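# Unlatch and unplug the network cord from the franking machine

## Task

Push down the release latch on the network cord's plug, draw the plug out of its socket on the franking machine and set it down, with anything already achieved still in place when the scene ends.

## Robot and tools

Robot: two arms, left_arm on the +y side and right_arm on the -y side. right_arm ends in a right hand and left_arm in a mirrored left hand. Each arm is driven through its hand point, which sits just beyond the index and middle knuckles on the palm side.

Frames: the scene frame has its origin at table height midway between the nominal arm bases, +z up, +x out over the table. The measured bases are left_arm (-0.018, +0.287, 0) and right_arm (+0.034, -0.303, 0) m, each with a very small yaw. Reported end_effector_position (metres) and end_effector_quat_wxyz, velocities, Hand target and wrist-camera poses are in each arm's own base frame. Fixed cameras and the table use the scene frame. Hand point axes (right hand): +z runs along the straight fingers toward the tips, +y points out of the palm face, +x points across the palm away from the thumb. On the left hand +x points toward the thumb. A rigid mast near the wrist on the palm side (x +0.05 to +0.10, z -0.16 to -0.11, out to y +0.06 m; x sign flipped on the left hand) can strike objects.

Tool execute_actions. Argument actions: a list of actions, run one after another. Each action is a table of 1 to 15 rows, each row one control step of 1/30 s; if fewer than 15 rows are given the final row repeats to fill the action. Every row holds exactly 48 numbers, all in [-1, 1], always covering both arms in this order: left arm dx, dy, dz, rx, ry, rz; then 16 left-hand motor goals; left current_limit; left speed; then the same 24 for the right arm. The six arm numbers are an offset, not a pose: a displacement of the hand point measured in the axes of that arm's Hand target as it stood when the action began. All rows in an action count from that same starting target, not from the row before, and a new action starts from the updated target, so sending the same offset twice moves twice as far. Scale: 1.0 equals 0.6 m of travel or 180 degrees of turn; rx, ry, rz form a single rotation vector. All zeros re-requests the current target. Commanded rotation is clipped to within 40 degrees of the measured orientation each step. The hand often stops short; if it rests short, send the remaining gap as a further offset. This arm's elbow sags under load, so command somewhat higher than needed.

Hand numbers, in this fixed order: index_mcp, index_abd, index_pip, index_dip, middle_mcp, middle_abd, middle_pip, middle_dip, ring_mcp, ring_abd, ring_pip, ring_dip, thumb_cmc, thumb_axl, thumb_mcp, thumb_ipl. Each is an absolute goal angle scaled between the hinge's two stops. Brackets give degrees at +1 and -1 and the straight value: finger _mcp (-18, +128; +0.75), _abd (-60, +60; +0.00), _pip (-29, +108; +0.58), _dip (-21, +117; +0.70); thumb_cmc (-20, +120; +0.71), thumb_axl (-27, +140; +0.68), thumb_mcp (-69, +109; +0.23), thumb_ipl (-77, +108; +0.17). Moving toward -1 curls fingers toward the palm and swings the thumb in front of the palm. A zero is a real goal; to keep a hand unchanged, resend its hand_goal, hand_current_limit and hand_speed. current_limit maps -1..+1 to 0..550 mA (floor 11 mA) and also caps hinge speed; speed sets set-point rate at (speed + 1) / 2 of 8.5 rad/s. Defaults are +0.4 and -0.6; values persist until changed.

Argument cameras: list of names (cam_head_left, cam_head_right, cam_high, cam_low, cam_left_wrist, cam_right_wrist), ["all"], or []. If omitted, images come only with an empty actions list. An unknown name voids the call. Head, high and low images are 896x504; wrist images are 672x504 fisheye. Calibration per camera is given in OpenCV form and may be off by a few millimetres and degrees.

Tool zoom_image: camera (one in the latest images) and region [x0, y0, x1, y1] in pixels from the top-left, no more than 504 on a side.

Tool finished_scene: scene, the integer number of the scene being ended. It is final; the goal must hold without the robot.

Results: per arm, hand point pose, Hand target (the clipped last command, origin of the next offset), joint positions, joint velocities (may read "within noise"), joint torques (offset, noisy, include arm weight; entries 3 and 4 wrap at ±28 N m). Per hand, in motor order: hand_goal, hand_measured, hand_current_ma (positive pushes toward -1), hand_state (moving, goal, blocked, overload), plus hand_current_limit and hand_speed. Position readings can be off by a few centimetres without any contact.

Gripping: a finger presses only while its goal lies past the object's surface; deeper goals press harder up to the limit. Current of 495 mA or more for 5 s shuts a motor down for 10 s. A MOTOR HOT line warns of heating; at 100 °C the arm drops for 30 to 60 s or longer. Avoid long outstretched holds and pushing at unreachable targets.

Avoid: knocking anything off the table or leaving it off, dropping or releasing moving parts, slamming or shoving fixed or heavy items, and any contact or grip between the two hands. To stop pushing, command the target back past the hand point. Loose objects may occasionally get nudged by outside forces.

Each tool is called after "Call:" as a command line: name --argument value for each argument, lists and objects as JSON in quotes; but a table of rows of numbers goes row by row, as --pt "numbers of a row", without its own name.

## Session

Call:
execute_actions --actions '[]'

Scene clock: 0.00 s.
left_arm: end_effector_position=(+0.8880, -0.0354, +0.2442) hand_goal=(+0.754, +0.000, +0.576, +0.696, +0.754, +0.000, +0.576, +0.696, +0.754, +0.000, +0.576, +0.696, +0.714, +0.678, +0.226, +0.168) hand_measured=(+0.754, +0.000, +0.576, +0.696, +0.754, +0.000, +0.576, +0.696, +0.754, +0.000, +0.576, +0.696, +0.714, +0.678, +0.226, +0.168) hand_current_ma=(+0, +0, +0, +0, +0, +0, +0, +0, +0, +0, +0, +0, +0, +0, +0, +0) hand_state=(goal, goal, goal, goal, goal, goal, goal, goal, goal, goal, goal, goal, goal, goal, goal, goal) hand_current_limit=0.40 hand_speed=-0.60 end_effector_quat_wxyz=(+0.568, +0.708, +0.343, +0.240) | right_arm: end_effector_position=(+0.7607, +0.2553, +0.3184) hand_goal=(+0.754, +0.000, +0.576, +0.696, +0.754, +0.000, +0.576, +0.696, +0.754, +0.000, +0.576, +0.696, +0.714, +0.678, +0.226, +0.168) hand_measured=(+0.754, +0.000, +0.576, +0.696, +0.754, +0.000, +0.576, +0.696, +0.754, +0.000, +0.576, +0.696, +0.714, +0.678, +0.226, +0.168) hand_current_ma=(+0, +0, +0, +0, +0, +0, +0, +0, +0, +0, +0, +0, +0, +0, +0, +0) hand_state=(goal, goal, goal, goal, goal, goal, goal, goal, goal, goal, goal, goal, goal, goal, goal, goal) hand_current_limit=0.40 hand_speed=-0.60 end_effector_quat_wxyz=(-0.298, +0.803, -0.008, +0.516)
Joint positions: left_arm=[0.094 2.248 1.835 0.071 0.784 0.196] | right_arm=[0.375 1.858 1.795 -0.233 -0.134 2.064]
Joint velocities: within noise
Joint torques (N m): no reading
Heat: left arm: hottest elbow 38 °C; right arm: hottest waist 33 °C.
Hand target: left_arm +0.8915, -0.0351, +0.2634; +0.573, +0.705, +0.332, +0.253 | right_arm +0.7639, +0.2566, +0.3513; -0.307, +0.786, -0.005, +0.536

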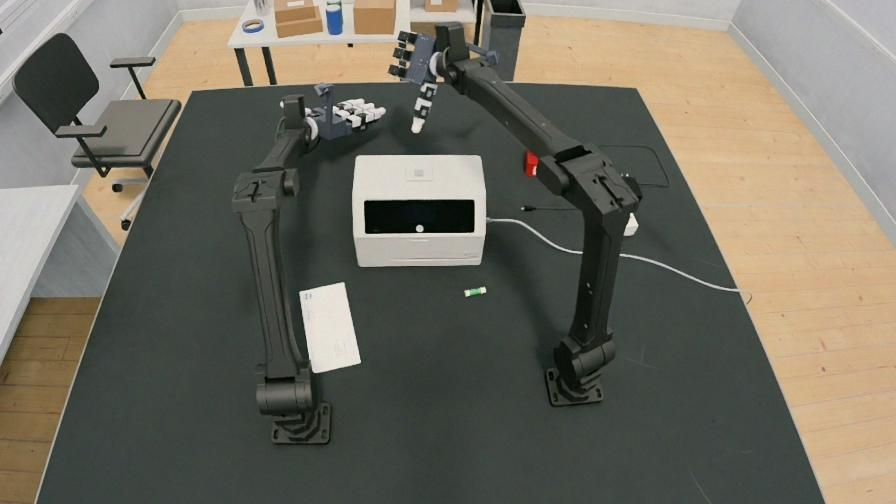

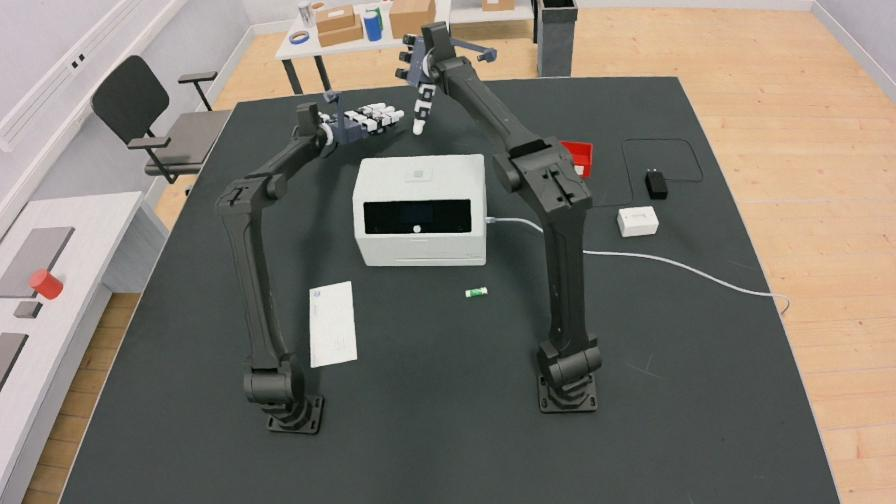

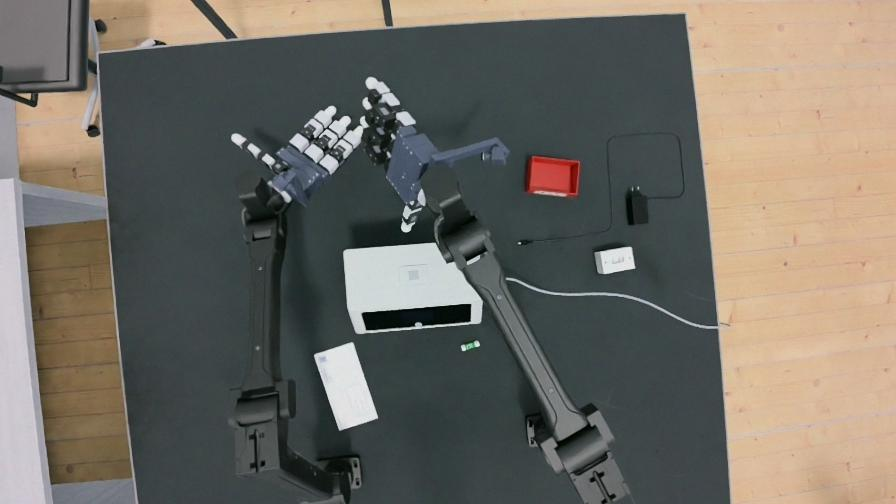

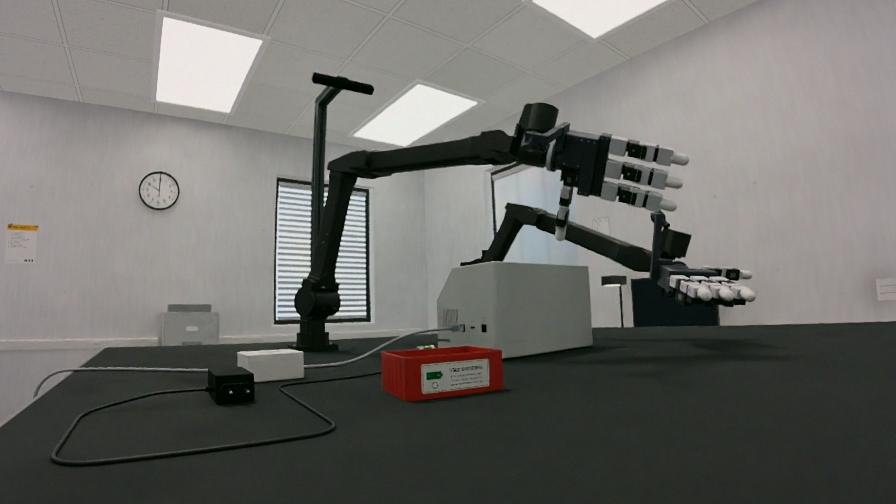

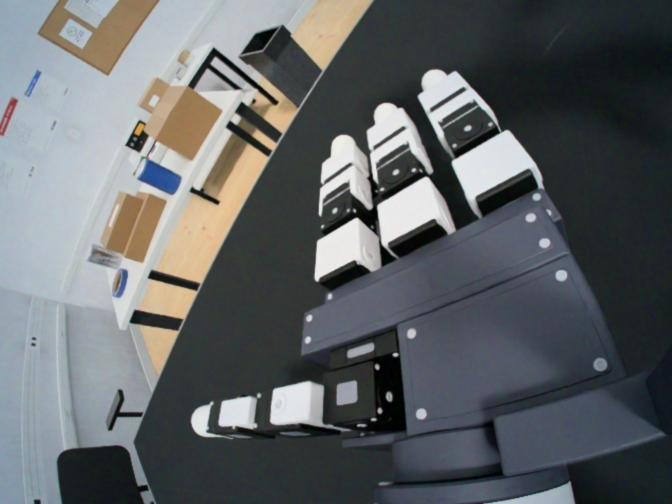

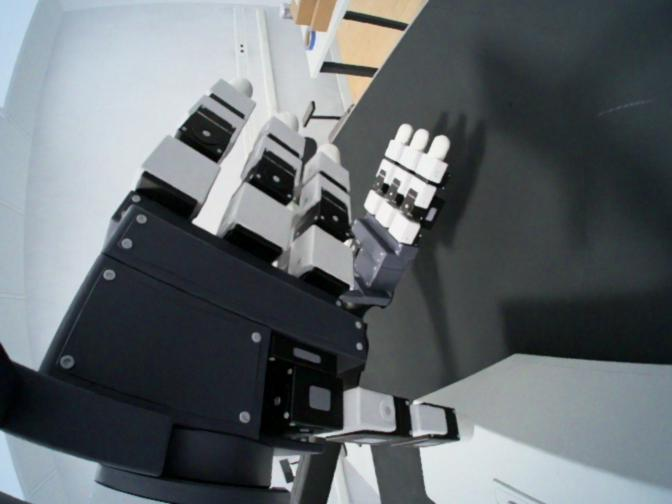

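Call:
zoom_image --camera "cam_low" --region '[420, 290, 540, 360]'

Call:
zoom_image --camera "cam_head_right" --region '[440, 180, 600, 300]'

Call:
zoom_image --camera "cam_head_left" --region '[440, 180, 600, 300]'

Call:
zoom_image --camera "cam_high" --region '[440, 230, 580, 335]'

Scaled by 4.200 from the camera's 896x504 image, which has a finer 1280x720 frame.

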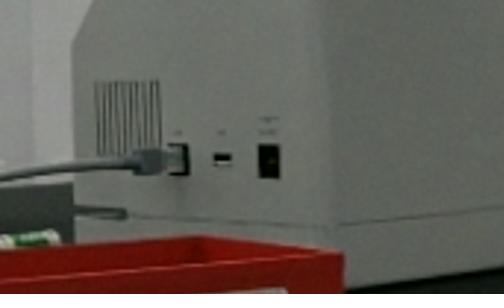

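Scaled by 3.150 from the camera's 896x504 image, which has a finer 1280x720 frame.

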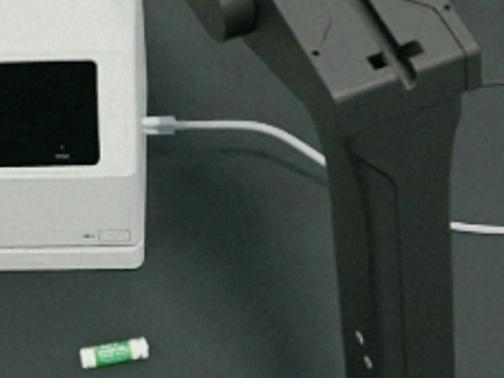

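Scaled by 3.150 from the camera's 896x504 image, which has a finer 1280x720 frame.

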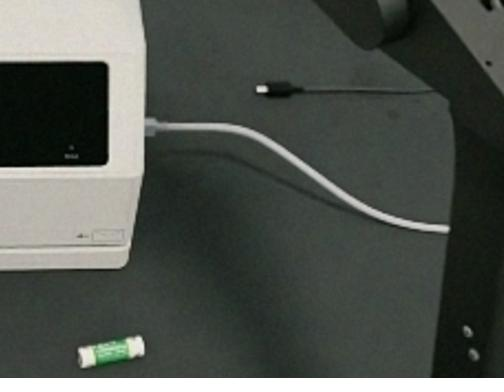

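Scaled by 3.600 from the camera's 896x504 image, which has a finer 1280x720 frame.

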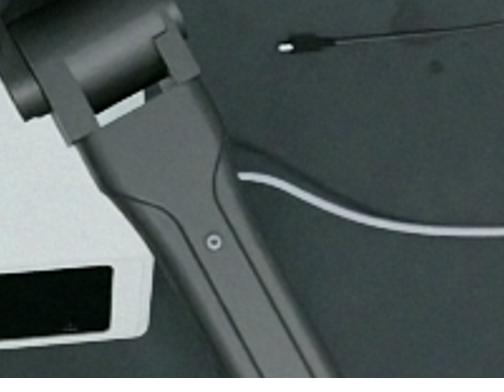

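Call:
zoom_image --camera "cam_low" --region '[440, 315, 476, 341]'

Call:
zoom_image --camera "cam_head_right" --region '[476, 205, 516, 235]'

Scaled by 14.000 from the camera's 896x504 image, which has a finer 1280x720 frame.

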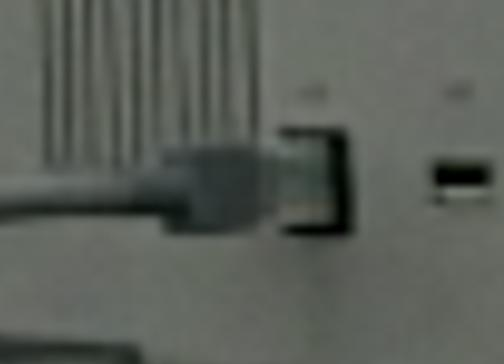

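Scaled by 12.600 from the camera's 896x504 image, which has a finer 1280x720 frame.

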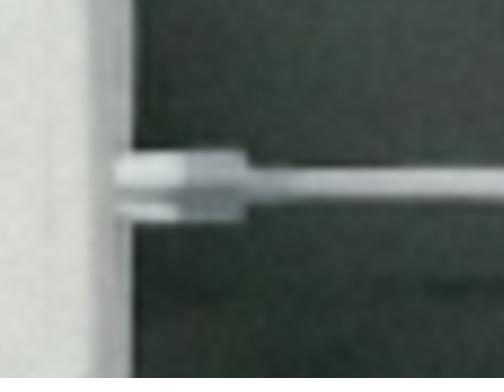

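Call:
execute_actions --actions '[[[0,0,0,0,0,0,0.754,0,0.576,0.696,0.754,0,0.576,0.696,0.754,0,0.576,0.696,0.714,0.678,0.226,0.168,0.4,-0.6,0.033,-0.04,-0.08,0,0,0,0.754,0,0.576,0.696,0.754,0,0.576,0.696,0.754,0,0.576,0.696,0.714,0.678,0.226,0.168,0.4,-0.6]],[[0,0,0,0,0,0,0.754,0,0.576,0.696,0.754,0,0.576,0.696,0.754,0,0.576,0.696,0.714,0.678,0.226,0.168,0.4,-0.6,0.033,-0.04,-0.08,0,0,0,0.754,0,0.576,0.696,0.754,0,0.576,0.696,0.754,0,0.576,0.696,0.714,0.678,0.226,0.168,0.4,-0.6]],[[0,0,0,0,0,0,0.754,0,0.576,0.696,0.754,0,0.576,0.696,0.754,0,0.576,0.696,0.714,0.678,0.226,0.168,0.4,-0.6,0,0,0,-0.0585,0.0107,0.0998,0.754,0,0.576,0.696,0.754,0,0.576,0.696,0.754,0,0.576,0.696,0.714,0.678,0.226,0.168,0.4,-0.6]],[[0,0,0,0,0,0,0.754,0,0.576,0.696,0.754,0,0.576,0.696,0.754,0,0.576,0.696,0.714,0.678,0.226,0.168,0.4,-0.6,0,0,0,-0.0585,0.0107,0.0998,0.754,0,0.576,0.696,0.754,0,0.576,0.696,0.754,0,0.576,0.696,0.714,0.678,0.226,0.168,0.4,-0.6]],[[0,0,0,0,0,0,0.754,0,0.576,0.696,0.754,0,0.576,0.696,0.754,0,0.576,0.696,0.714,0.678,0.226,0.168,0.4,-0.6,0,0,0,-0.0585,0.0107,0.0998,0.754,0,0.576,0.696,0.754,0,0.576,0.696,0.754,0,0.576,0.696,0.714,0.678,0.226,0.168,0.4,-0.6]],[[0,0,0,0,0,0,0.754,0,0.576,0.696,0.754,0,0.576,0.696,0.754,0,0.576,0.696,0.714,0.678,0.226,0.168,0.4,-0.6,0,0,0,-0.0585,0.0107,0.0998,0.754,0,0.576,0.696,0.754,0,0.576,0.696,0.754,0,0.576,0.696,0.714,0.678,0.226,0.168,0.4,-0.6]]]' --cameras '["all"]'

Scene clock: 44.73 s.
left_arm: end_effector_position=(+0.8880, -0.0354, +0.2442) hand_goal=(+0.754, +0.000, +0.576, +0.696, +0.754, +0.000, +0.576, +0.696, +0.754, +0.000, +0.576, +0.696, +0.714, +0.678, +0.226, +0.168) hand_measured=(+0.760, +0.000, +0.576, +0.696, +0.762, +0.000, +0.576, +0.696, +0.762, +0.000, +0.576, +0.696, +0.720, +0.678, +0.226, +0.168) hand_current_ma=(+8, +0, +0, +0, +10, +0, +0, +0, +10, +0, +0, +0, +8, +0, +0, +0) hand_state=(goal, goal, goal, goal, goal, goal, goal, goal, goal, goal, goal, goal, goal, goal, goal, goal) hand_current_limit=0.40 hand_speed=-0.60 end_effector_quat_wxyz=(+0.568, +0.708, +0.343, +0.240) | right_arm: end_effector_position=(+0.6749, +0.2250, +0.4075) hand_goal=(+0.754, +0.000, +0.576, +0.696, +0.754, +0.000, +0.576, +0.696, +0.754, +0.000, +0.576, +0.696, +0.714, +0.678, +0.226, +0.168) hand_measured=(+0.750, +0.002, +0.576, +0.696, +0.750, +0.002, +0.576, +0.696, +0.750, +0.002, +0.576, +0.696, +0.712, +0.678, +0.226, +0.168) hand_current_ma=(-1, +0, +0, +0, -2, +0, +0, +0, -2, +0, +0, +0, -1, +0, +0, +0) hand_state=(goal, goal, goal, goal, goal, goal, goal, goal, goal, goal, goal, goal, goal, goal, goal, goal) hand_current_limit=0.40 hand_speed=-0.60 end_effector_quat_wxyz=(-0.077, +0.771, -0.165, +0.611)
Joint positions: left_arm=[0.094 2.248 1.835 0.071 0.784 0.196] | right_arm=[0.535 1.756 1.833 -0.375 0.598 2.078]
Joint torques (N m): left_arm=[-0.5 -26.81 13.97 2.39 0.42 0.09] | right_arm=[1.44 -15.5 13.29 2.61 0.3 0.17]
Heat: left arm: hottest shoulder 50 °C; right arm: hottest elbow 44 °C.
Hand target: left_arm +0.8915, -0.0351, +0.2634; +0.573, +0.705, +0.332, +0.253 | right_arm +0.6840, +0.2365, +0.4308; -0.195, +0.753, -0.443, +0.446
Off the commanded pose: left_arm 0.020 m, 2 deg | right_arm 0.027 m, 58 deg; orientation clipped; orientation clipped at the end of an earlier action of this call.
joint sent to its limit (right arm) — joint 6 (wrist roll), upper limit. The joint targets are off in orientation, not in position.
camera_calibration:
cam_right_wrist: T_world_to_cam=[[-0.255044, -0.350762, -0.901065, 0.647397], [-0.725883, 0.685087, -0.0612281, 0.311762], [0.638785, 0.638452, -0.429339, -0.269367], [0, 0, 0, 1]] pos_world=[0.563485, 0.185476, 0.486785]

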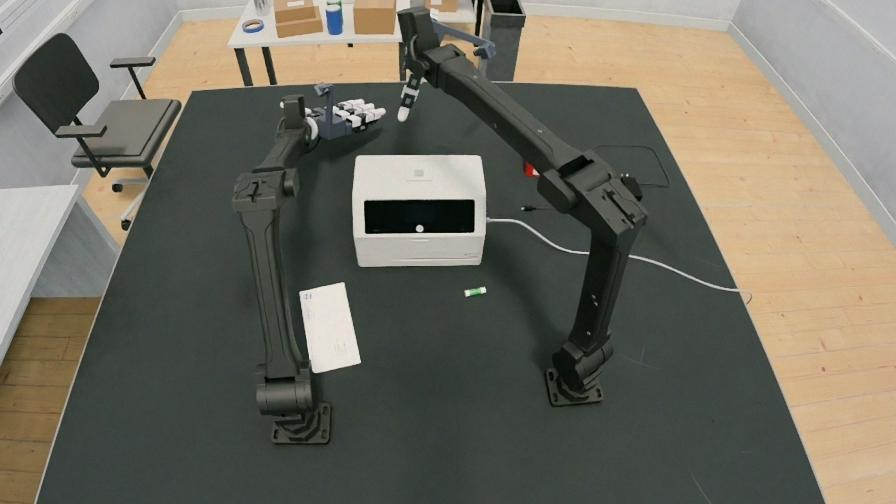

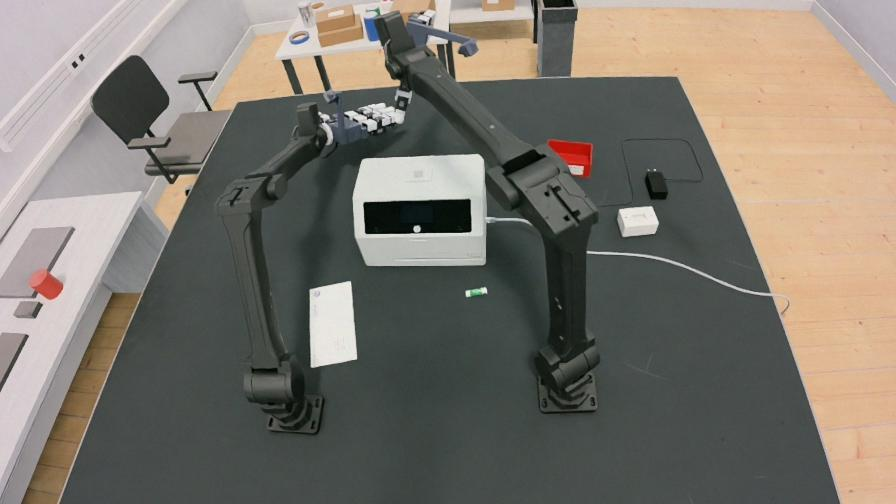

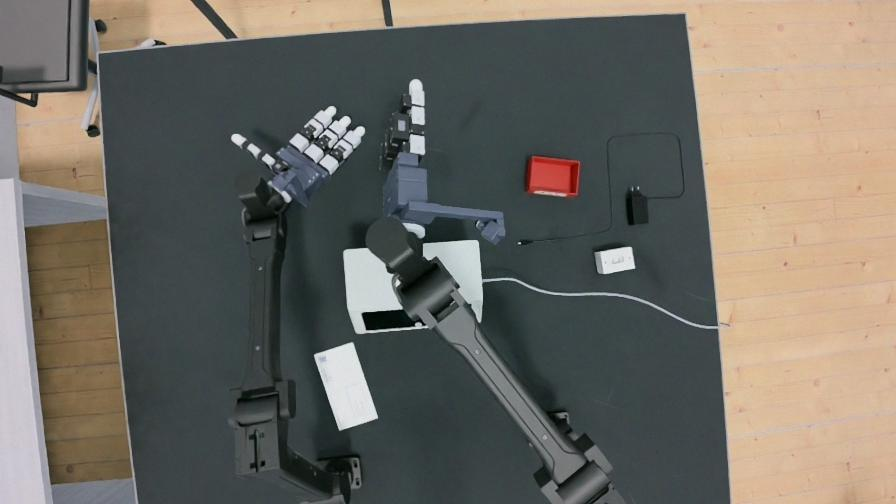

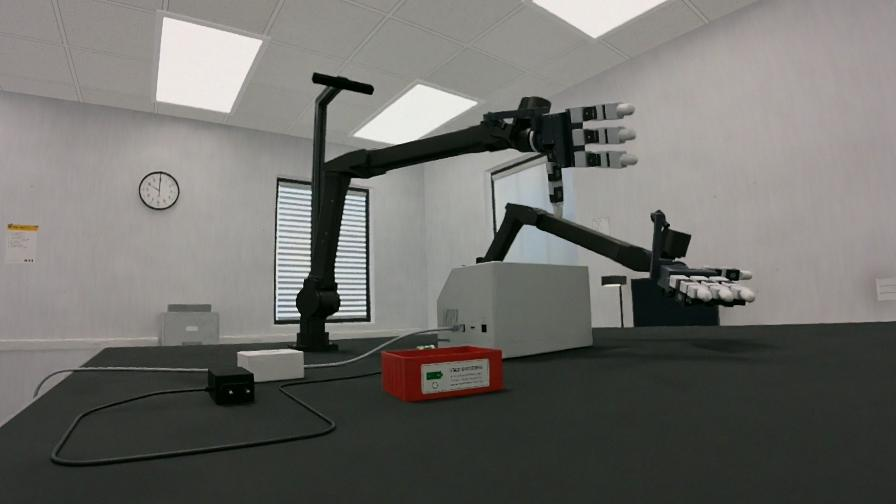

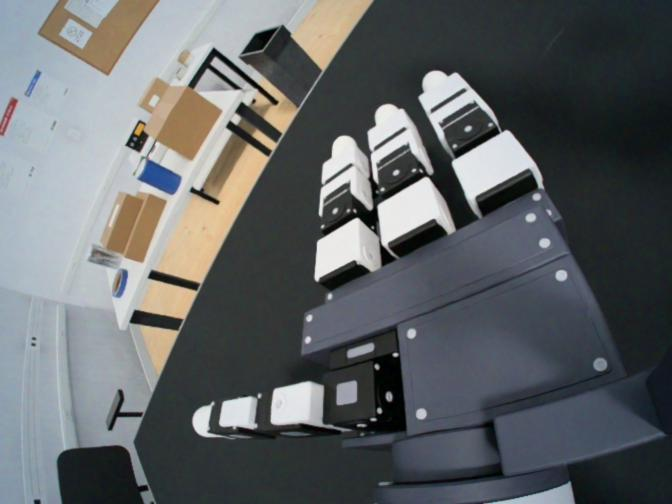

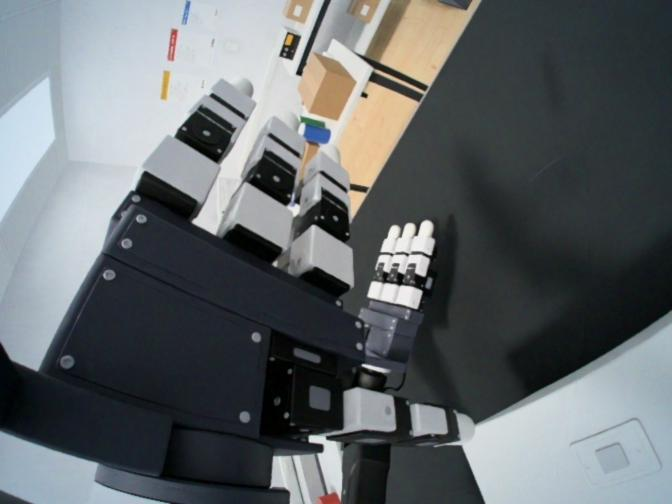

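Call:
execute_actions --actions '[[[0,0,0,0,0,0,0.754,0,0.576,0.696,0.754,0,0.576,0.696,0.754,0,0.576,0.696,0.714,0.678,0.226,0.168,0.4,-0.6,0.06,0.09,-0.045,0.0995,-0.004,-0.5155,0.754,0,0.576,0.696,0.754,0,0.576,0.696,0.754,0,0.576,0.696,0.714,0.678,0.226,0.168,0.4,-0.6]]]'

Scene clock: 94.23 s.
left_arm: end_effector_position=(+0.8880, -0.0354, +0.2442) hand_goal=(+0.754, +0.000, +0.576, +0.696, +0.754, +0.000, +0.576, +0.696, +0.754, +0.000, +0.576, +0.696, +0.714, +0.678, +0.226, +0.168) hand_measured=(+0.760, +0.000, +0.576, +0.696, +0.762, +0.000, +0.576, +0.696, +0.762, +0.000, +0.576, +0.696, +0.720, +0.678, +0.226, +0.168) hand_current_ma=(+8, +0, +0, +0, +10, +0, +0, +0, +10, +0, +0, +0, +8, +0, +0, +0) hand_state=(goal, goal, goal, goal, goal, goal, goal, goal, goal, goal, goal, goal, goal, goal, goal, goal) hand_current_limit=0.40 hand_speed=-0.60 end_effector_quat_wxyz=(+0.568, +0.708, +0.343, +0.240) | right_arm: end_effector_position=(+0.6450, +0.1858, +0.4029) hand_goal=(+0.754, +0.000, +0.576, +0.696, +0.754, +0.000, +0.576, +0.696, +0.754, +0.000, +0.576, +0.696, +0.714, +0.678, +0.226, +0.168) hand_measured=(+0.754, +0.002, +0.576, +0.696, +0.754, +0.002, +0.576, +0.696, +0.754, +0.002, +0.576, +0.696, +0.714, +0.678, +0.226, +0.168) hand_current_ma=(+0, +0, +0, +0, +0, +0, +0, +0, +0, +0, +0, +0, +0, +0, +0, +0) hand_state=(goal, goal, goal, goal, goal, goal, goal, goal, goal, goal, goal, goal, goal, goal, goal, goal) hand_current_limit=0.40 hand_speed=-0.60 end_effector_quat_wxyz=(+0.083, +0.821, +0.292, +0.484)
Joint positions: left_arm=[0.094 2.248 1.835 0.071 0.784 0.196] | right_arm=[0.474 1.563 1.575 -0.577 0.257 1.22]
Joint torques (N m): left_arm=[-0.5 -26.75 13.96 2.37 0.42 0.09] | right_arm=[0.73 -15.62 9.63 1.96 -0.02 -0.1]
Heat: left arm: hottest shoulder 55 °C; right arm: hottest elbow 57 °C.
Hand target: left_arm +0.8915, -0.0351, +0.2634; +0.573, +0.705, +0.332, +0.253 | right_arm +0.6422, +0.1801, +0.4258; +0.082, +0.805, +0.306, +0.501
Off the commanded pose: left_arm 0.020 m, 2 deg | right_arm 0.024 m, 3 deg.

Call:
execute_actions --actions '[[[0,0,0,0,0,0,0.754,0,0.576,0.696,0.754,0,0.576,0.696,0.754,0,0.576,0.696,0.714,0.678,0.226,0.168,0.4,-0.6,0,0,0,0,0,-0.19,0,0,0.3,0.3,-0.4,0,0,0.2,-0.4,0,0,0.2,0.714,0.678,0.226,0.168,0.4,-0.6]],[[0,0,0,0,0,0,0.754,0,0.576,0.696,0.754,0,0.576,0.696,0.754,0,0.576,0.696,0.714,0.678,0.226,0.168,0.4,-0.6,0,0,0,0,0,-0.19,0,0,0.3,0.3,-0.4,0,0,0.2,-0.4,0,0,0.2,0.714,0.678,0.226,0.168,0.4,-0.6]],[[0,0,0,0,0,0,0.754,0,0.576,0.696,0.754,0,0.576,0.696,0.754,0,0.576,0.696,0.714,0.678,0.226,0.168,0.4,-0.6,0,0,0,0,0,-0.19,0,0,0.3,0.3,-0.4,0,0,0.2,-0.4,0,0,0.2,0.714,0.678,0.226,0.168,0.4,-0.6]],[[0,0,0,0,0,0,0.754,0,0.576,0.696,0.754,0,0.576,0.696,0.754,0,0.576,0.696,0.714,0.678,0.226,0.168,0.4,-0.6,0,0,0,0,0,-0.19,0,0,0.3,0.3,-0.4,0,0,0.2,-0.4,0,0,0.2,0.714,0.678,0.226,0.168,0.4,-0.6]],[[0,0,0,0,0,0,0.754,0,0.576,0.696,0.754,0,0.576,0.696,0.754,0,0.576,0.696,0.714,0.678,0.226,0.168,0.4,-0.6,0,0,0,0,0,-0.14,0,0,0.3,0.3,-0.4,0,0,0.2,-0.4,0,0,0.2,0.714,0.678,0.226,0.168,0.4,-0.6]]]' --cameras '["cam_right_wrist","cam_high"]'

Scene clock: 100.03 s.
left_arm: end_effector_position=(+0.8880, -0.0354, +0.2442) hand_goal=(+0.754, +0.000, +0.576, +0.696, +0.754, +0.000, +0.576, +0.696, +0.754, +0.000, +0.576, +0.696, +0.714, +0.678, +0.226, +0.168) hand_measured=(+0.760, +0.000, +0.576, +0.696, +0.762, +0.000, +0.576, +0.696, +0.762, +0.000, +0.576, +0.696, +0.720, +0.678, +0.226, +0.168) hand_current_ma=(+8, +0, +0, +0, +10, +0, +0, +0, +10, +0, +0, +0, +8, +0, +0, +0) hand_state=(goal, goal, goal, goal, goal, goal, goal, goal, goal, goal, goal, goal, goal, goal, goal, goal) hand_current_limit=0.40 hand_speed=-0.60 end_effector_quat_wxyz=(+0.568, +0.708, +0.343, +0.240) | right_arm: end_effector_position=(+0.6316, +0.1814, +0.3986) hand_goal=(+0.000, +0.000, +0.300, +0.300, -0.400, +0.000, +0.000, +0.200, -0.400, +0.000, +0.000, +0.200, +0.714, +0.678, +0.226, +0.168) hand_measured=(+0.008, +0.000, +0.304, +0.304, -0.388, +0.000, +0.004, +0.202, -0.388, +0.000, +0.002, +0.202, +0.716, +0.678, +0.226, +0.168) hand_current_ma=(+5, +0, +2, +1, +10, +0, +1, +1, +10, +0, +1, +1, +0, +0, +0, +0) hand_state=(goal, goal, goal, goal, goal, goal, goal, goal, goal, goal, goal, goal, goal, goal, goal, goal) hand_current_limit=0.40 hand_speed=-0.60 end_effector_quat_wxyz=(+0.491, -0.169, +0.854, +0.003)
Joint positions: left_arm=[0.094 2.248 1.835 0.071 0.784 0.196] | right_arm=[0.13 1.491 1.512 -0.566 -0.06 -1.797]
Joint torques (N m): left_arm=[-0.5 -26.81 13.96 2.37 0.42 0.09] | right_arm=[0.5 -11.58 13.81 1.61 -0.45 0.16]
Heat: left arm: hottest shoulder 56 °C; right arm: hottest elbow 56 °C.
Hand target: left_arm +0.8915, -0.0351, +0.2634; +0.573, +0.705, +0.332, +0.253 | right_arm +0.6422, +0.1803, +0.4255; +0.508, -0.176, +0.843, -0.002
Off the commanded pose: left_arm 0.020 m, 2 deg | right_arm 0.029 m, 2 deg.
camera_calibration:
cam_right_wrist: T_world_to_cam=[[0.155938, 0.835096, 0.52754, -0.43111], [-0.27382, -0.476596, 0.835391, -0.122553], [0.949055, -0.27472, 0.154347, -0.480767], [0, 0, 0, 1]] pos_world=[0.489943, 0.169533, 0.404012]
Images, in order (width x height): cam_high 896x504, cam_right_wrist 672x504.

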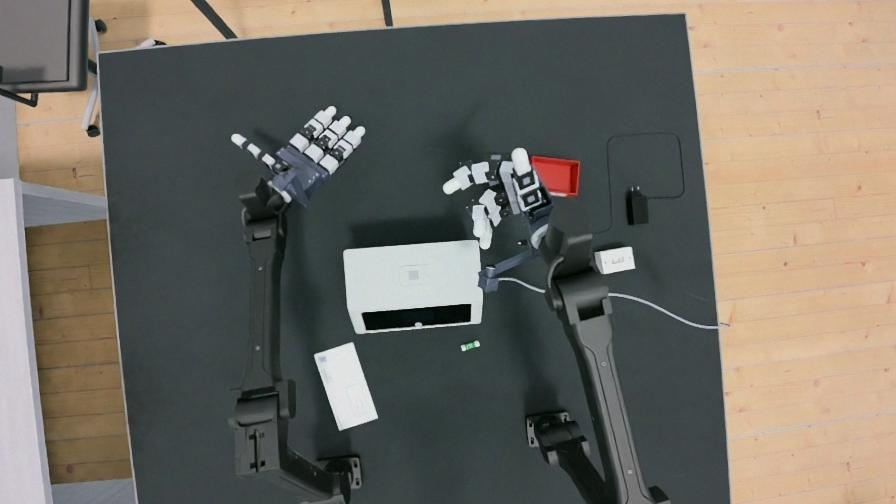

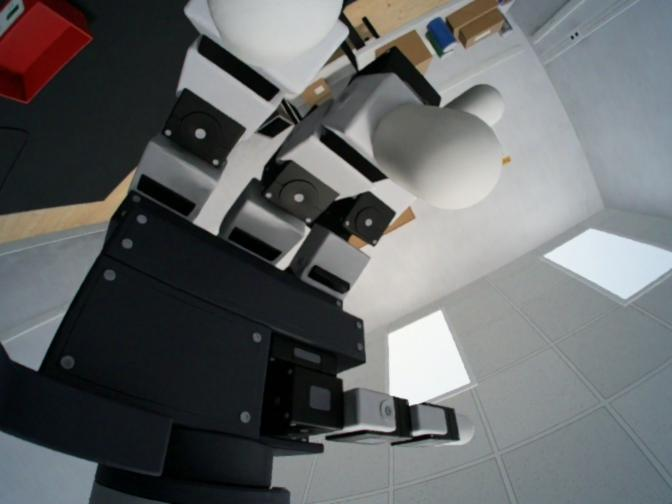

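Call:
execute_actions --actions '[[[0,0,0,0,0,0,0.754,0,0.576,0.696,0.754,0,0.576,0.696,0.754,0,0.576,0.696,0.714,0.678,0.226,0.168,0.4,-0.6,0,0,0,-0.028,0.1218,0,0,0,0.3,0.3,-0.4,0,0,0.2,-0.4,0,0,0.2,0.714,0.678,0.226,0.168,0.4,-0.6]],[[0,0,0,0,0,0,0.754,0,0.576,0.696,0.754,0,0.576,0.696,0.754,0,0.576,0.696,0.714,0.678,0.226,0.168,0.4,-0.6,0,0,0,-0.028,0.1218,0,0,0,0.3,0.3,-0.4,0,0,0.2,-0.4,0,0,0.2,0.714,0.678,0.226,0.168,0.4,-0.6]],[[0,0,0,0,0,0,0.754,0,0.576,0.696,0.754,0,0.576,0.696,0.754,0,0.576,0.696,0.714,0.678,0.226,0.168,0.4,-0.6,0.092,-0.0195,0.046,0,0,0,0,0,0.3,0.3,-0.4,0,0,0.2,-0.4,0,0,0.2,0.714,0.678,0.226,0.168,0.4,-0.6]],[[0,0,0,0,0,0,0.754,0,0.576,0.696,0.754,0,0.576,0.696,0.754,0,0.576,0.696,0.714,0.678,0.226,0.168,0.4,-0.6,0.092,-0.0195,0.046,0,0,0,0,0,0.3,0.3,-0.4,0,0,0.2,-0.4,0,0,0.2,0.714,0.678,0.226,0.168,0.4,-0.6]],[[0,0,0,0,0,0,0.754,0,0.576,0.696,0.754,0,0.576,0.696,0.754,0,0.576,0.696,0.714,0.678,0.226,0.168,0.4,-0.6,0.092,-0.0195,0.046,0,0,0,0,0,0.3,0.3,-0.4,0,0,0.2,-0.4,0,0,0.2,0.714,0.678,0.226,0.168,0.4,-0.6]],[[0,0,0,0,0,0,0.754,0,0.576,0.696,0.754,0,0.576,0.696,0.754,0,0.576,0.696,0.714,0.678,0.226,0.168,0.4,-0.6,0.092,-0.0195,0.046,0,0,0,0,0,0.3,0.3,-0.4,0,0,0.2,-0.4,0,0,0.2,0.714,0.678,0.226,0.168,0.4,-0.6]]]' --cameras '["cam_right_wrist","cam_high","cam_head_right","cam_low"]'

Scene clock: 109.57 s.
left_arm: end_effector_position=(+0.8880, -0.0354, +0.2442) hand_goal=(+0.754, +0.000, +0.576, +0.696, +0.754, +0.000, +0.576, +0.696, +0.754, +0.000, +0.576, +0.696, +0.714, +0.678, +0.226, +0.168) hand_measured=(+0.760, +0.000, +0.576, +0.696, +0.762, +0.000, +0.576, +0.696, +0.762, +0.000, +0.576, +0.696, +0.720, +0.678, +0.226, +0.168) hand_current_ma=(+8, +0, +0, +0, +10, +0, +0, +0, +10, +0, +0, +0, +8, +0, +0, +0) hand_state=(goal, goal, goal, goal, goal, goal, goal, goal, goal, goal, goal, goal, goal, goal, goal, goal) hand_current_limit=0.40 hand_speed=-0.60 end_effector_quat_wxyz=(+0.568, +0.708, +0.343, +0.240) | right_arm: end_effector_position=(+0.4979, +0.0567, +0.2456) hand_goal=(+0.000, +0.000, +0.300, +0.300, -0.400, +0.000, +0.000, +0.200, -0.400, +0.000, +0.000, +0.200, +0.714, +0.678, +0.226, +0.168) hand_measured=(+0.008, +0.000, +0.304, +0.304, -0.388, +0.000, +0.004, +0.202, -0.388, +0.000, +0.002, +0.202, +0.714, +0.678, +0.224, +0.168) hand_current_ma=(+5, +0, +2, +1, +10, +0, +1, +1, +10, +0, +1, +1, +0, +0, -1, +0) hand_state=(goal, goal, goal, goal, goal, goal, goal, goal, goal, goal, goal, goal, goal, goal, goal, goal) hand_current_limit=0.40 hand_speed=-0.60 end_effector_quat_wxyz=(+0.117, -0.197, +0.973, +0.009)
Joint positions: left_arm=[0.094 2.248 1.835 0.071 0.784 0.196] | right_arm=[-0.087 1.535 1.463 -1.279 -0.084 -2.047]
Joint torques (N m): left_arm=[-0.5 -26.75 13.97 2.39 0.42 0.08] | right_arm=[0.91 -13.92 8.28 1.18 -0.61 -0.02]
Heat: left arm: hottest shoulder 56 °C; right arm: hottest elbow 57 °C.
Hand target: left_arm +0.8915, -0.0351, +0.2634; +0.573, +0.705, +0.332, +0.253 | right_arm +0.4968, +0.0571, +0.2618; +0.139, -0.205, +0.969, +0.004
Off the commanded pose: left_arm 0.020 m, 2 deg | right_arm 0.016 m, 3 deg.
camera_calibration:
cam_right_wrist: T_world_to_cam=[[0.422517, 0.89289, 0.155651, -0.270138], [0.421837, -0.345726, 0.838169, -0.445306], [0.802205, -0.288481, -0.52273, -0.124281], [0, 0, 0, 1]] pos_world=[0.401684, 0.0513972, 0.350323]
Images, in order (width x height): cam_head_right 896x504, cam_high 896x504, cam_low 896x504, cam_right_wrist 672x504.

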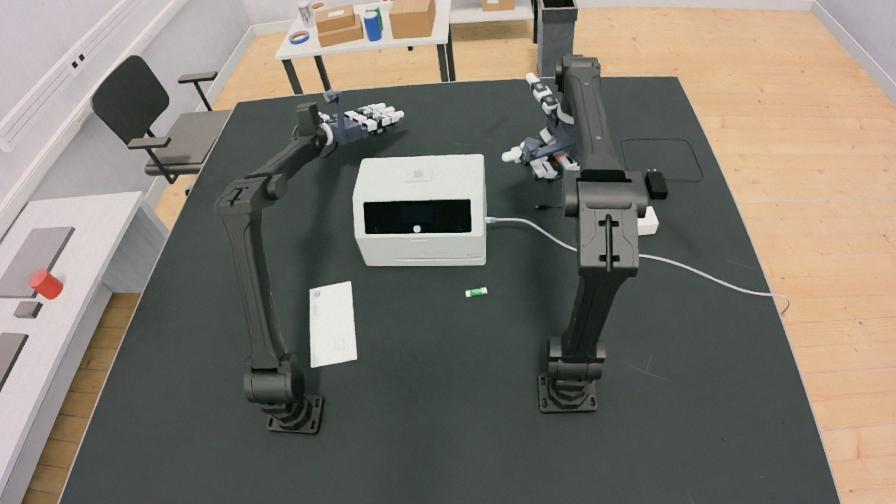

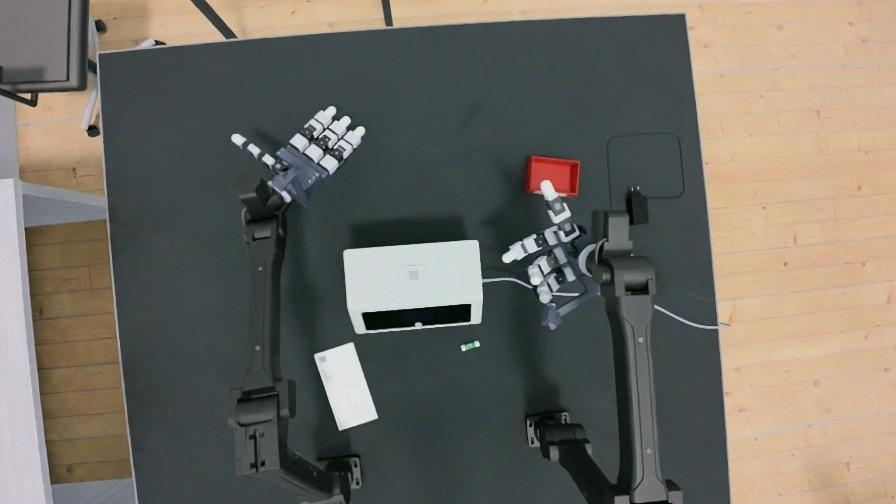

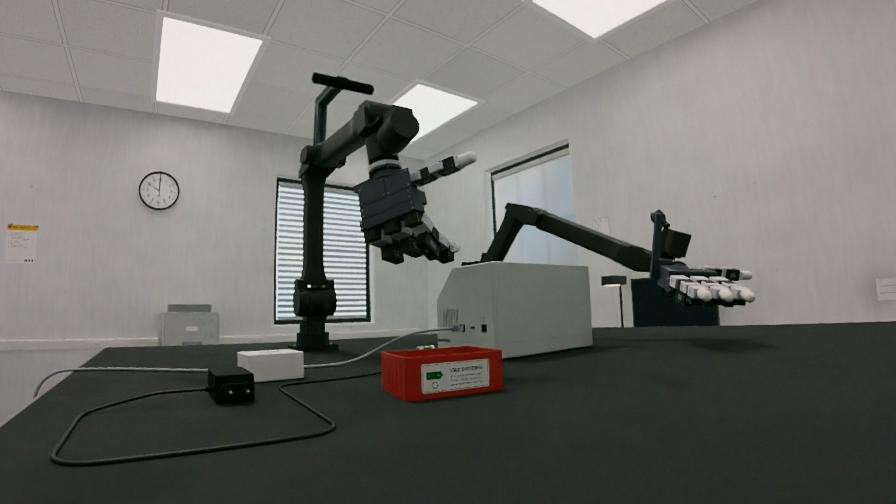

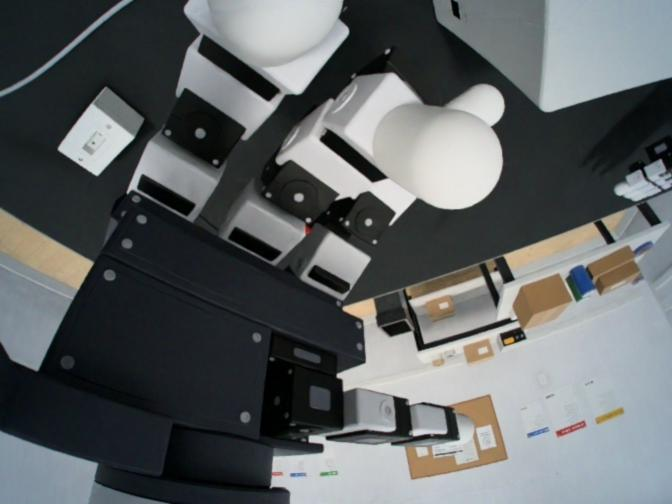

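Call:
execute_actions --actions '[[[0,0,0,0,0,0,0.754,0,0.576,0.696,0.754,0,0.576,0.696,0.754,0,0.576,0.696,0.714,0.678,0.226,0.168,0.4,-0.6,0.071,0.004,0.036,0,0,0,0,0,0.3,0.3,-0.4,0,0,0.2,-0.4,0,0,0.2,0.714,0.678,0.226,0.168,0.4,-0.6]],[[0,0,0,0,0,0,0.754,0,0.576,0.696,0.754,0,0.576,0.696,0.754,0,0.576,0.696,0.714,0.678,0.226,0.168,0.4,-0.6,0.071,0.004,0.036,0,0,0,0,0,0.3,0.3,-0.4,0,0,0.2,-0.4,0,0,0.2,0.714,0.678,0.226,0.168,0.4,-0.6]],[[0,0,0,0,0,0,0.754,0,0.576,0.696,0.754,0,0.576,0.696,0.754,0,0.576,0.696,0.714,0.678,0.226,0.168,0.4,-0.6,0.071,0.004,0.036,0,0,0,0,0,0.3,0.3,-0.4,0,0,0.2,-0.4,0,0,0.2,0.714,0.678,0.226,0.168,0.4,-0.6]]]' --cameras '["cam_right_wrist","cam_high"]'

Scene clock: 116.17 s.
left_arm: end_effector_position=(+0.8880, -0.0354, +0.2442) hand_goal=(+0.754, +0.000, +0.576, +0.696, +0.754, +0.000, +0.576, +0.696, +0.754, +0.000, +0.576, +0.696, +0.714, +0.678, +0.226, +0.168) hand_measured=(+0.760, +0.000, +0.576, +0.696, +0.762, +0.000, +0.576, +0.696, +0.762, +0.000, +0.576, +0.696, +0.720, +0.678, +0.226, +0.168) hand_current_ma=(+8, +0, +0, +0, +10, +0, +0, +0, +10, +0, +0, +0, +8, +0, +0, +0) hand_state=(goal, goal, goal, goal, goal, goal, goal, goal, goal, goal, goal, goal, goal, goal, goal, goal) hand_current_limit=0.40 hand_speed=-0.60 end_effector_quat_wxyz=(+0.568, +0.708, +0.343, +0.240) | right_arm: end_effector_position=(+0.3958, +0.0215, +0.1531) hand_goal=(+0.000, +0.000, +0.300, +0.300, -0.400, +0.000, +0.000, +0.200, -0.400, +0.000, +0.000, +0.200, +0.714, +0.678, +0.226, +0.168) hand_measured=(+0.008, +0.000, +0.304, +0.304, -0.388, +0.000, +0.004, +0.202, -0.388, +0.000, +0.002, +0.202, +0.714, +0.678, +0.224, +0.168) hand_current_ma=(+5, +0, +2, +1, +10, +0, +1, +1, +10, +0, +1, +1, +0, +0, -1, +0) hand_state=(goal, goal, goal, goal, goal, goal, goal, goal, goal, goal, goal, goal, goal, goal, goal, goal) hand_current_limit=0.40 hand_speed=-0.60 end_effector_quat_wxyz=(+0.116, -0.160, +0.980, +0.000)
Joint positions: left_arm=[0.094 2.248 1.835 0.071 0.784 0.196] | right_arm=[-0.197 1.314 0.989 -1.028 -0.081 -2.083]
Joint torques (N m): left_arm=[-0.5 -26.87 13.97 2.37 0.42 0.09] | right_arm=[0.56 -9.82 8.06 1.17 -0.37 0.01]
Heat: left arm: hottest shoulder 57 °C; right arm: hottest elbow 55 °C.
Hand target: left_arm +0.8915, -0.0351, +0.2634; +0.573, +0.705, +0.332, +0.253 | right_arm +0.3992, +0.0174, +0.1643; +0.139, -0.205, +0.969, +0.005
Off the commanded pose: left_arm 0.020 m, 2 deg | right_arm 0.013 m, 6 deg.
joint sent to its limit (right arm) — joint 6 (wrist roll), lower limit. The joint targets are off in orientation, not in position.
camera_calibration:
cam_right_wrist: T_world_to_cam=[[0.489197, 0.85983, 0.146214, -0.205403], [0.394824, -0.367802, 0.841924, -0.32628], [0.777689, -0.354138, -0.51941, -0.0903379], [0, 0, 0, 1]] pos_world=[0.29956, 0.0246129, 0.257813]
Images, in order (width x height): cam_high 896x504, cam_right_wrist 672x504.

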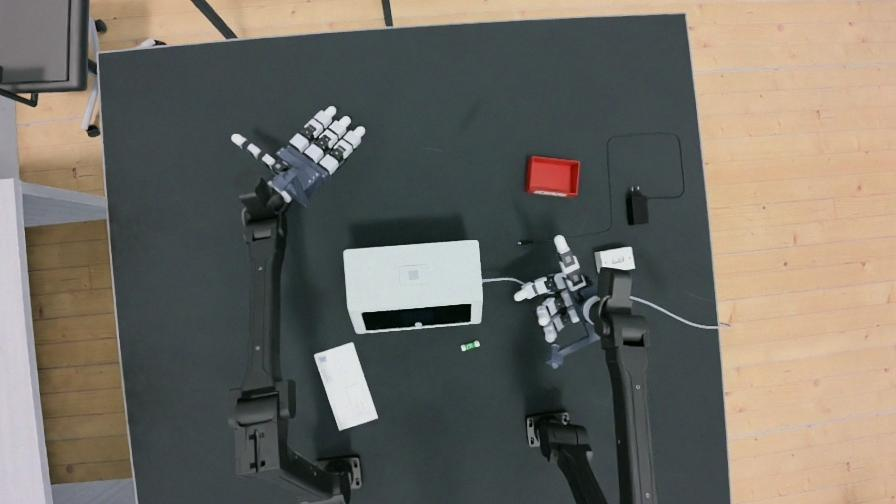

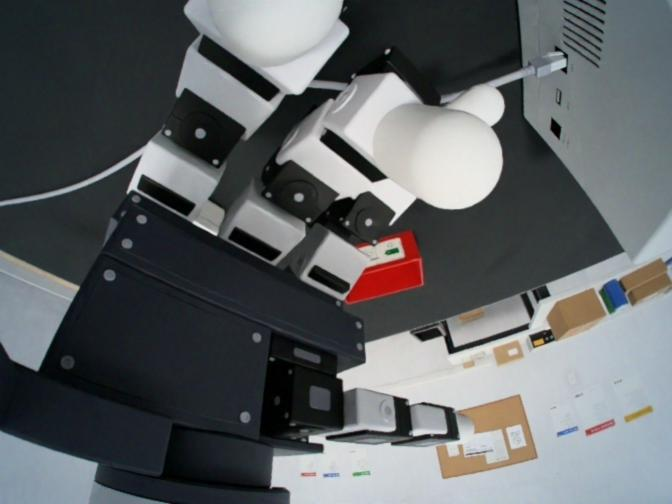

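Call:
zoom_image --camera "cam_right_wrist" --region '[500, 30, 600, 105]'

Call:
zoom_image --camera "cam_right_wrist" --region '[520, 40, 580, 85]'

Scaled by 5.040 from the camera's 672x504 image, which has a finer 960x720 frame.

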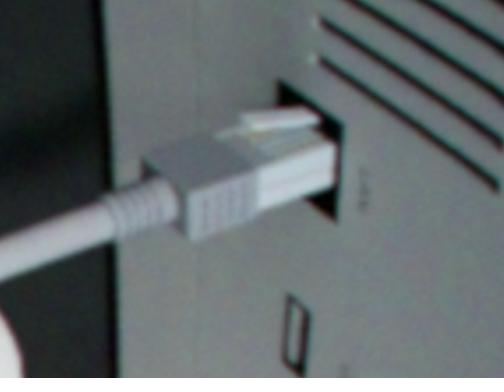

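Scaled by 8.400 from the camera's 672x504 image, which has a finer 960x720 frame.

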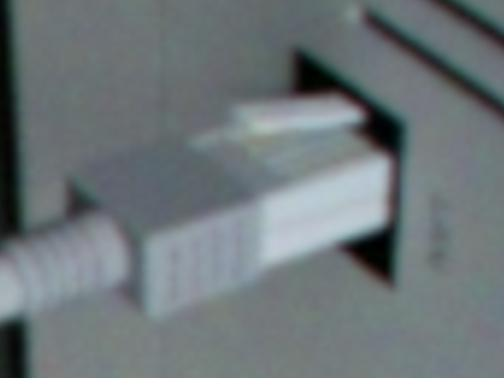

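Call:
execute_actions --actions '[[[0,0,0,0,0,0,0.754,0,0.576,0.696,0.754,0,0.576,0.696,0.754,0,0.576,0.696,0.714,0.678,0.226,0.168,0.4,-0.6,-0.027,-0.005,-0.096,0,0,0,0,0,0.3,0.3,-0.4,0,0,0.2,-0.4,0,0,0.2,0.714,0.678,0.226,0.168,0.4,-0.6]],[[0,0,0,0,0,0,0.754,0,0.576,0.696,0.754,0,0.576,0.696,0.754,0,0.576,0.696,0.714,0.678,0.226,0.168,0.4,-0.6,-0.028,-0.005,-0.096,0.003,0.0895,0.132,0,0,0.3,0.3,-0.4,0,0,0.2,-0.4,0,0,0.2,0.714,0.678,0.226,0.168,0.4,-0.6]],[[0,0,0,0,0,0,0.754,0,0.576,0.696,0.754,0,0.576,0.696,0.754,0,0.576,0.696,0.714,0.678,0.226,0.168,0.4,-0.6,-0.029,0.078,0.004,0,0,0,0.754,0.15,0.576,0.696,0.754,-0.15,0.576,0.696,0.9,-0.2,0.576,0.696,0.714,0.678,0.226,0.168,0.4,-0.6]],[[0,0,0,0,0,0,0.754,0,0.576,0.696,0.754,0,0.576,0.696,0.754,0,0.576,0.696,0.714,0.678,0.226,0.168,0.4,-0.6,-0.029,0.078,0.004,0,0,0,0.754,0.15,0.576,0.696,0.754,-0.15,0.576,0.696,0.9,-0.2,0.576,0.696,0.714,0.678,0.226,0.168,0.4,-0.6]],[[0,0,0,0,0,0,0.754,0,0.576,0.696,0.754,0,0.576,0.696,0.754,0,0.576,0.696,0.714,0.678,0.226,0.168,0.4,-0.6,-0.029,0.078,0.004,0,0,0,0.754,0.15,0.576,0.696,0.754,-0.15,0.576,0.696,0.9,-0.2,0.576,0.696,0.714,0.678,0.226,0.168,0.4,-0.6]]]' --cameras '["cam_right_wrist","cam_high","cam_low"]'

Scene clock: 146.40 s.
left_arm: end_effector_position=(+0.8880, -0.0354, +0.2442) hand_goal=(+0.754, +0.000, +0.576, +0.696, +0.754, +0.000, +0.576, +0.696, +0.754, +0.000, +0.576, +0.696, +0.714, +0.678, +0.226, +0.168) hand_measured=(+0.760, +0.000, +0.576, +0.696, +0.762, +0.000, +0.576, +0.696, +0.762, +0.000, +0.576, +0.696, +0.720, +0.678, +0.226, +0.168) hand_current_ma=(+8, +0, +0, +0, +10, +0, +0, +0, +10, +0, +0, +0, +8, +0, +0, +0) hand_state=(goal, goal, goal, goal, goal, goal, goal, goal, goal, goal, goal, goal, goal, goal, goal, goal) hand_current_limit=0.40 hand_speed=-0.60 end_effector_quat_wxyz=(+0.568, +0.708, +0.343, +0.240) | right_arm: end_effector_position=(+0.4338, +0.1580, +0.2603) hand_goal=(+0.754, +0.150, +0.576, +0.696, +0.754, -0.150, +0.576, +0.696, +0.900, -0.200, +0.576, +0.696, +0.714, +0.678, +0.226, +0.168) hand_measured=(+0.752, +0.146, +0.574, +0.694, +0.752, -0.146, +0.574, +0.694, +0.894, -0.194, +0.574, +0.694, +0.714, +0.678, +0.222, +0.168) hand_current_ma=(+0, -1, +0, -1, -1, +1, +0, -1, -3, +2, +0, -1, +0, +0, -2, +0) hand_state=(goal, goal, goal, goal, goal, goal, goal, goal, goal, goal, goal, goal, goal, goal, goal, goal) hand_current_limit=0.40 hand_speed=-0.60 end_effector_quat_wxyz=(-0.020, -0.011, +1.000, -0.001)
Joint positions: left_arm=[0.094 2.248 1.835 0.071 0.784 0.196] | right_arm=[0.173 1.46 1.445 -1.597 -0.004 -1.419]
Joint torques (N m): left_arm=[-0.5 -26.75 13.97 2.37 0.42 0.09] | right_arm=[0.56 -9.47 11.64 0.4 -0.02 0.15]
Heat: left arm: hottest shoulder 58 °C; right arm: hottest elbow 49 °C.
Hand target: left_arm +0.8915, -0.0351, +0.2634; +0.573, +0.705, +0.332, +0.253 | right_arm +0.4519, +0.1577, +0.2770; +0.000, +0.000, +1.000, +0.000
Off the commanded pose: left_arm 0.020 m, 2 deg | right_arm 0.025 m, 3 deg.
camera_calibration:
cam_right_wrist: T_world_to_cam=[[0.739333, 0.672533, -0.0329455, -0.3893], [0.480423, -0.492595, 0.725634, -0.36844], [0.471784, -0.552313, -0.687292, 0.19189], [0, 0, 0, 1]] pos_world=[0.374298, 0.186309, 0.386411]
Images, in order (width x height): cam_high 896x504, cam_low 896x504, cam_right_wrist 672x504.

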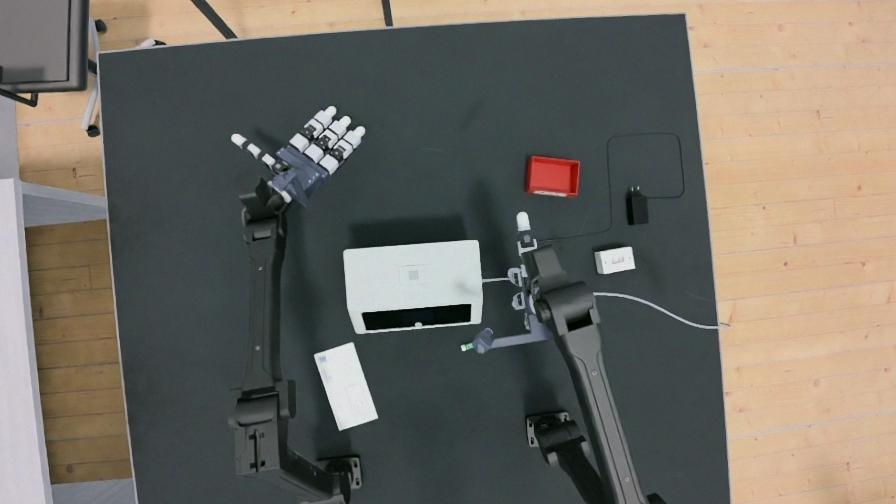

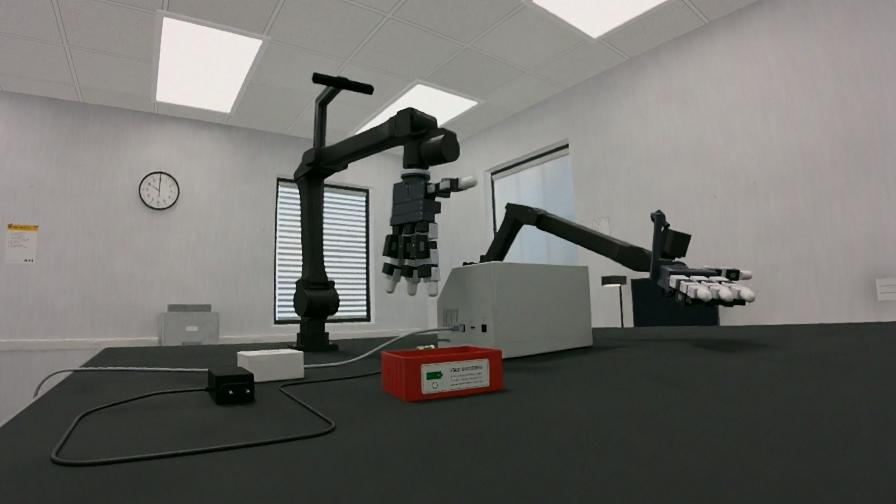

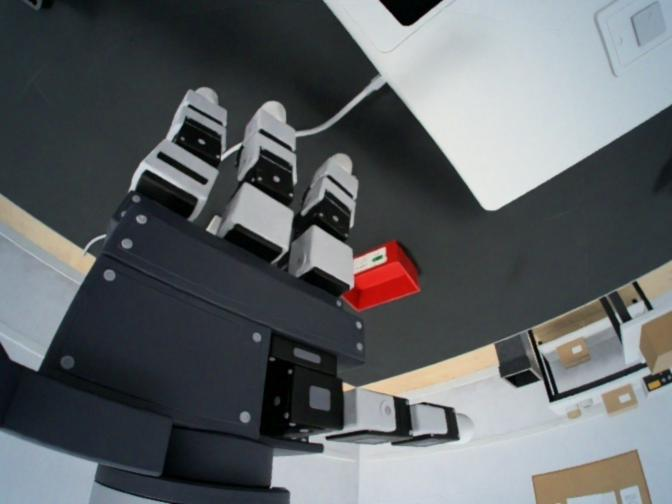

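Call:
zoom_image --camera "cam_right_wrist" --region '[340, 50, 440, 125]'

Scaled by 5.040 from the camera's 672x504 image, which has a finer 960x720 frame.

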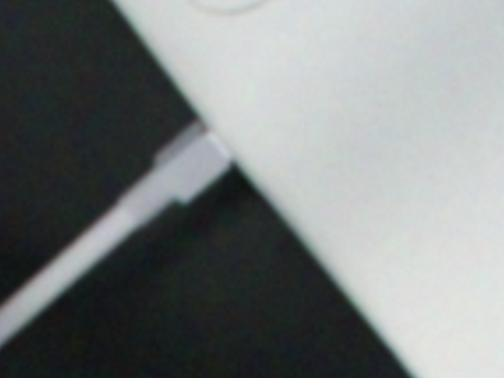

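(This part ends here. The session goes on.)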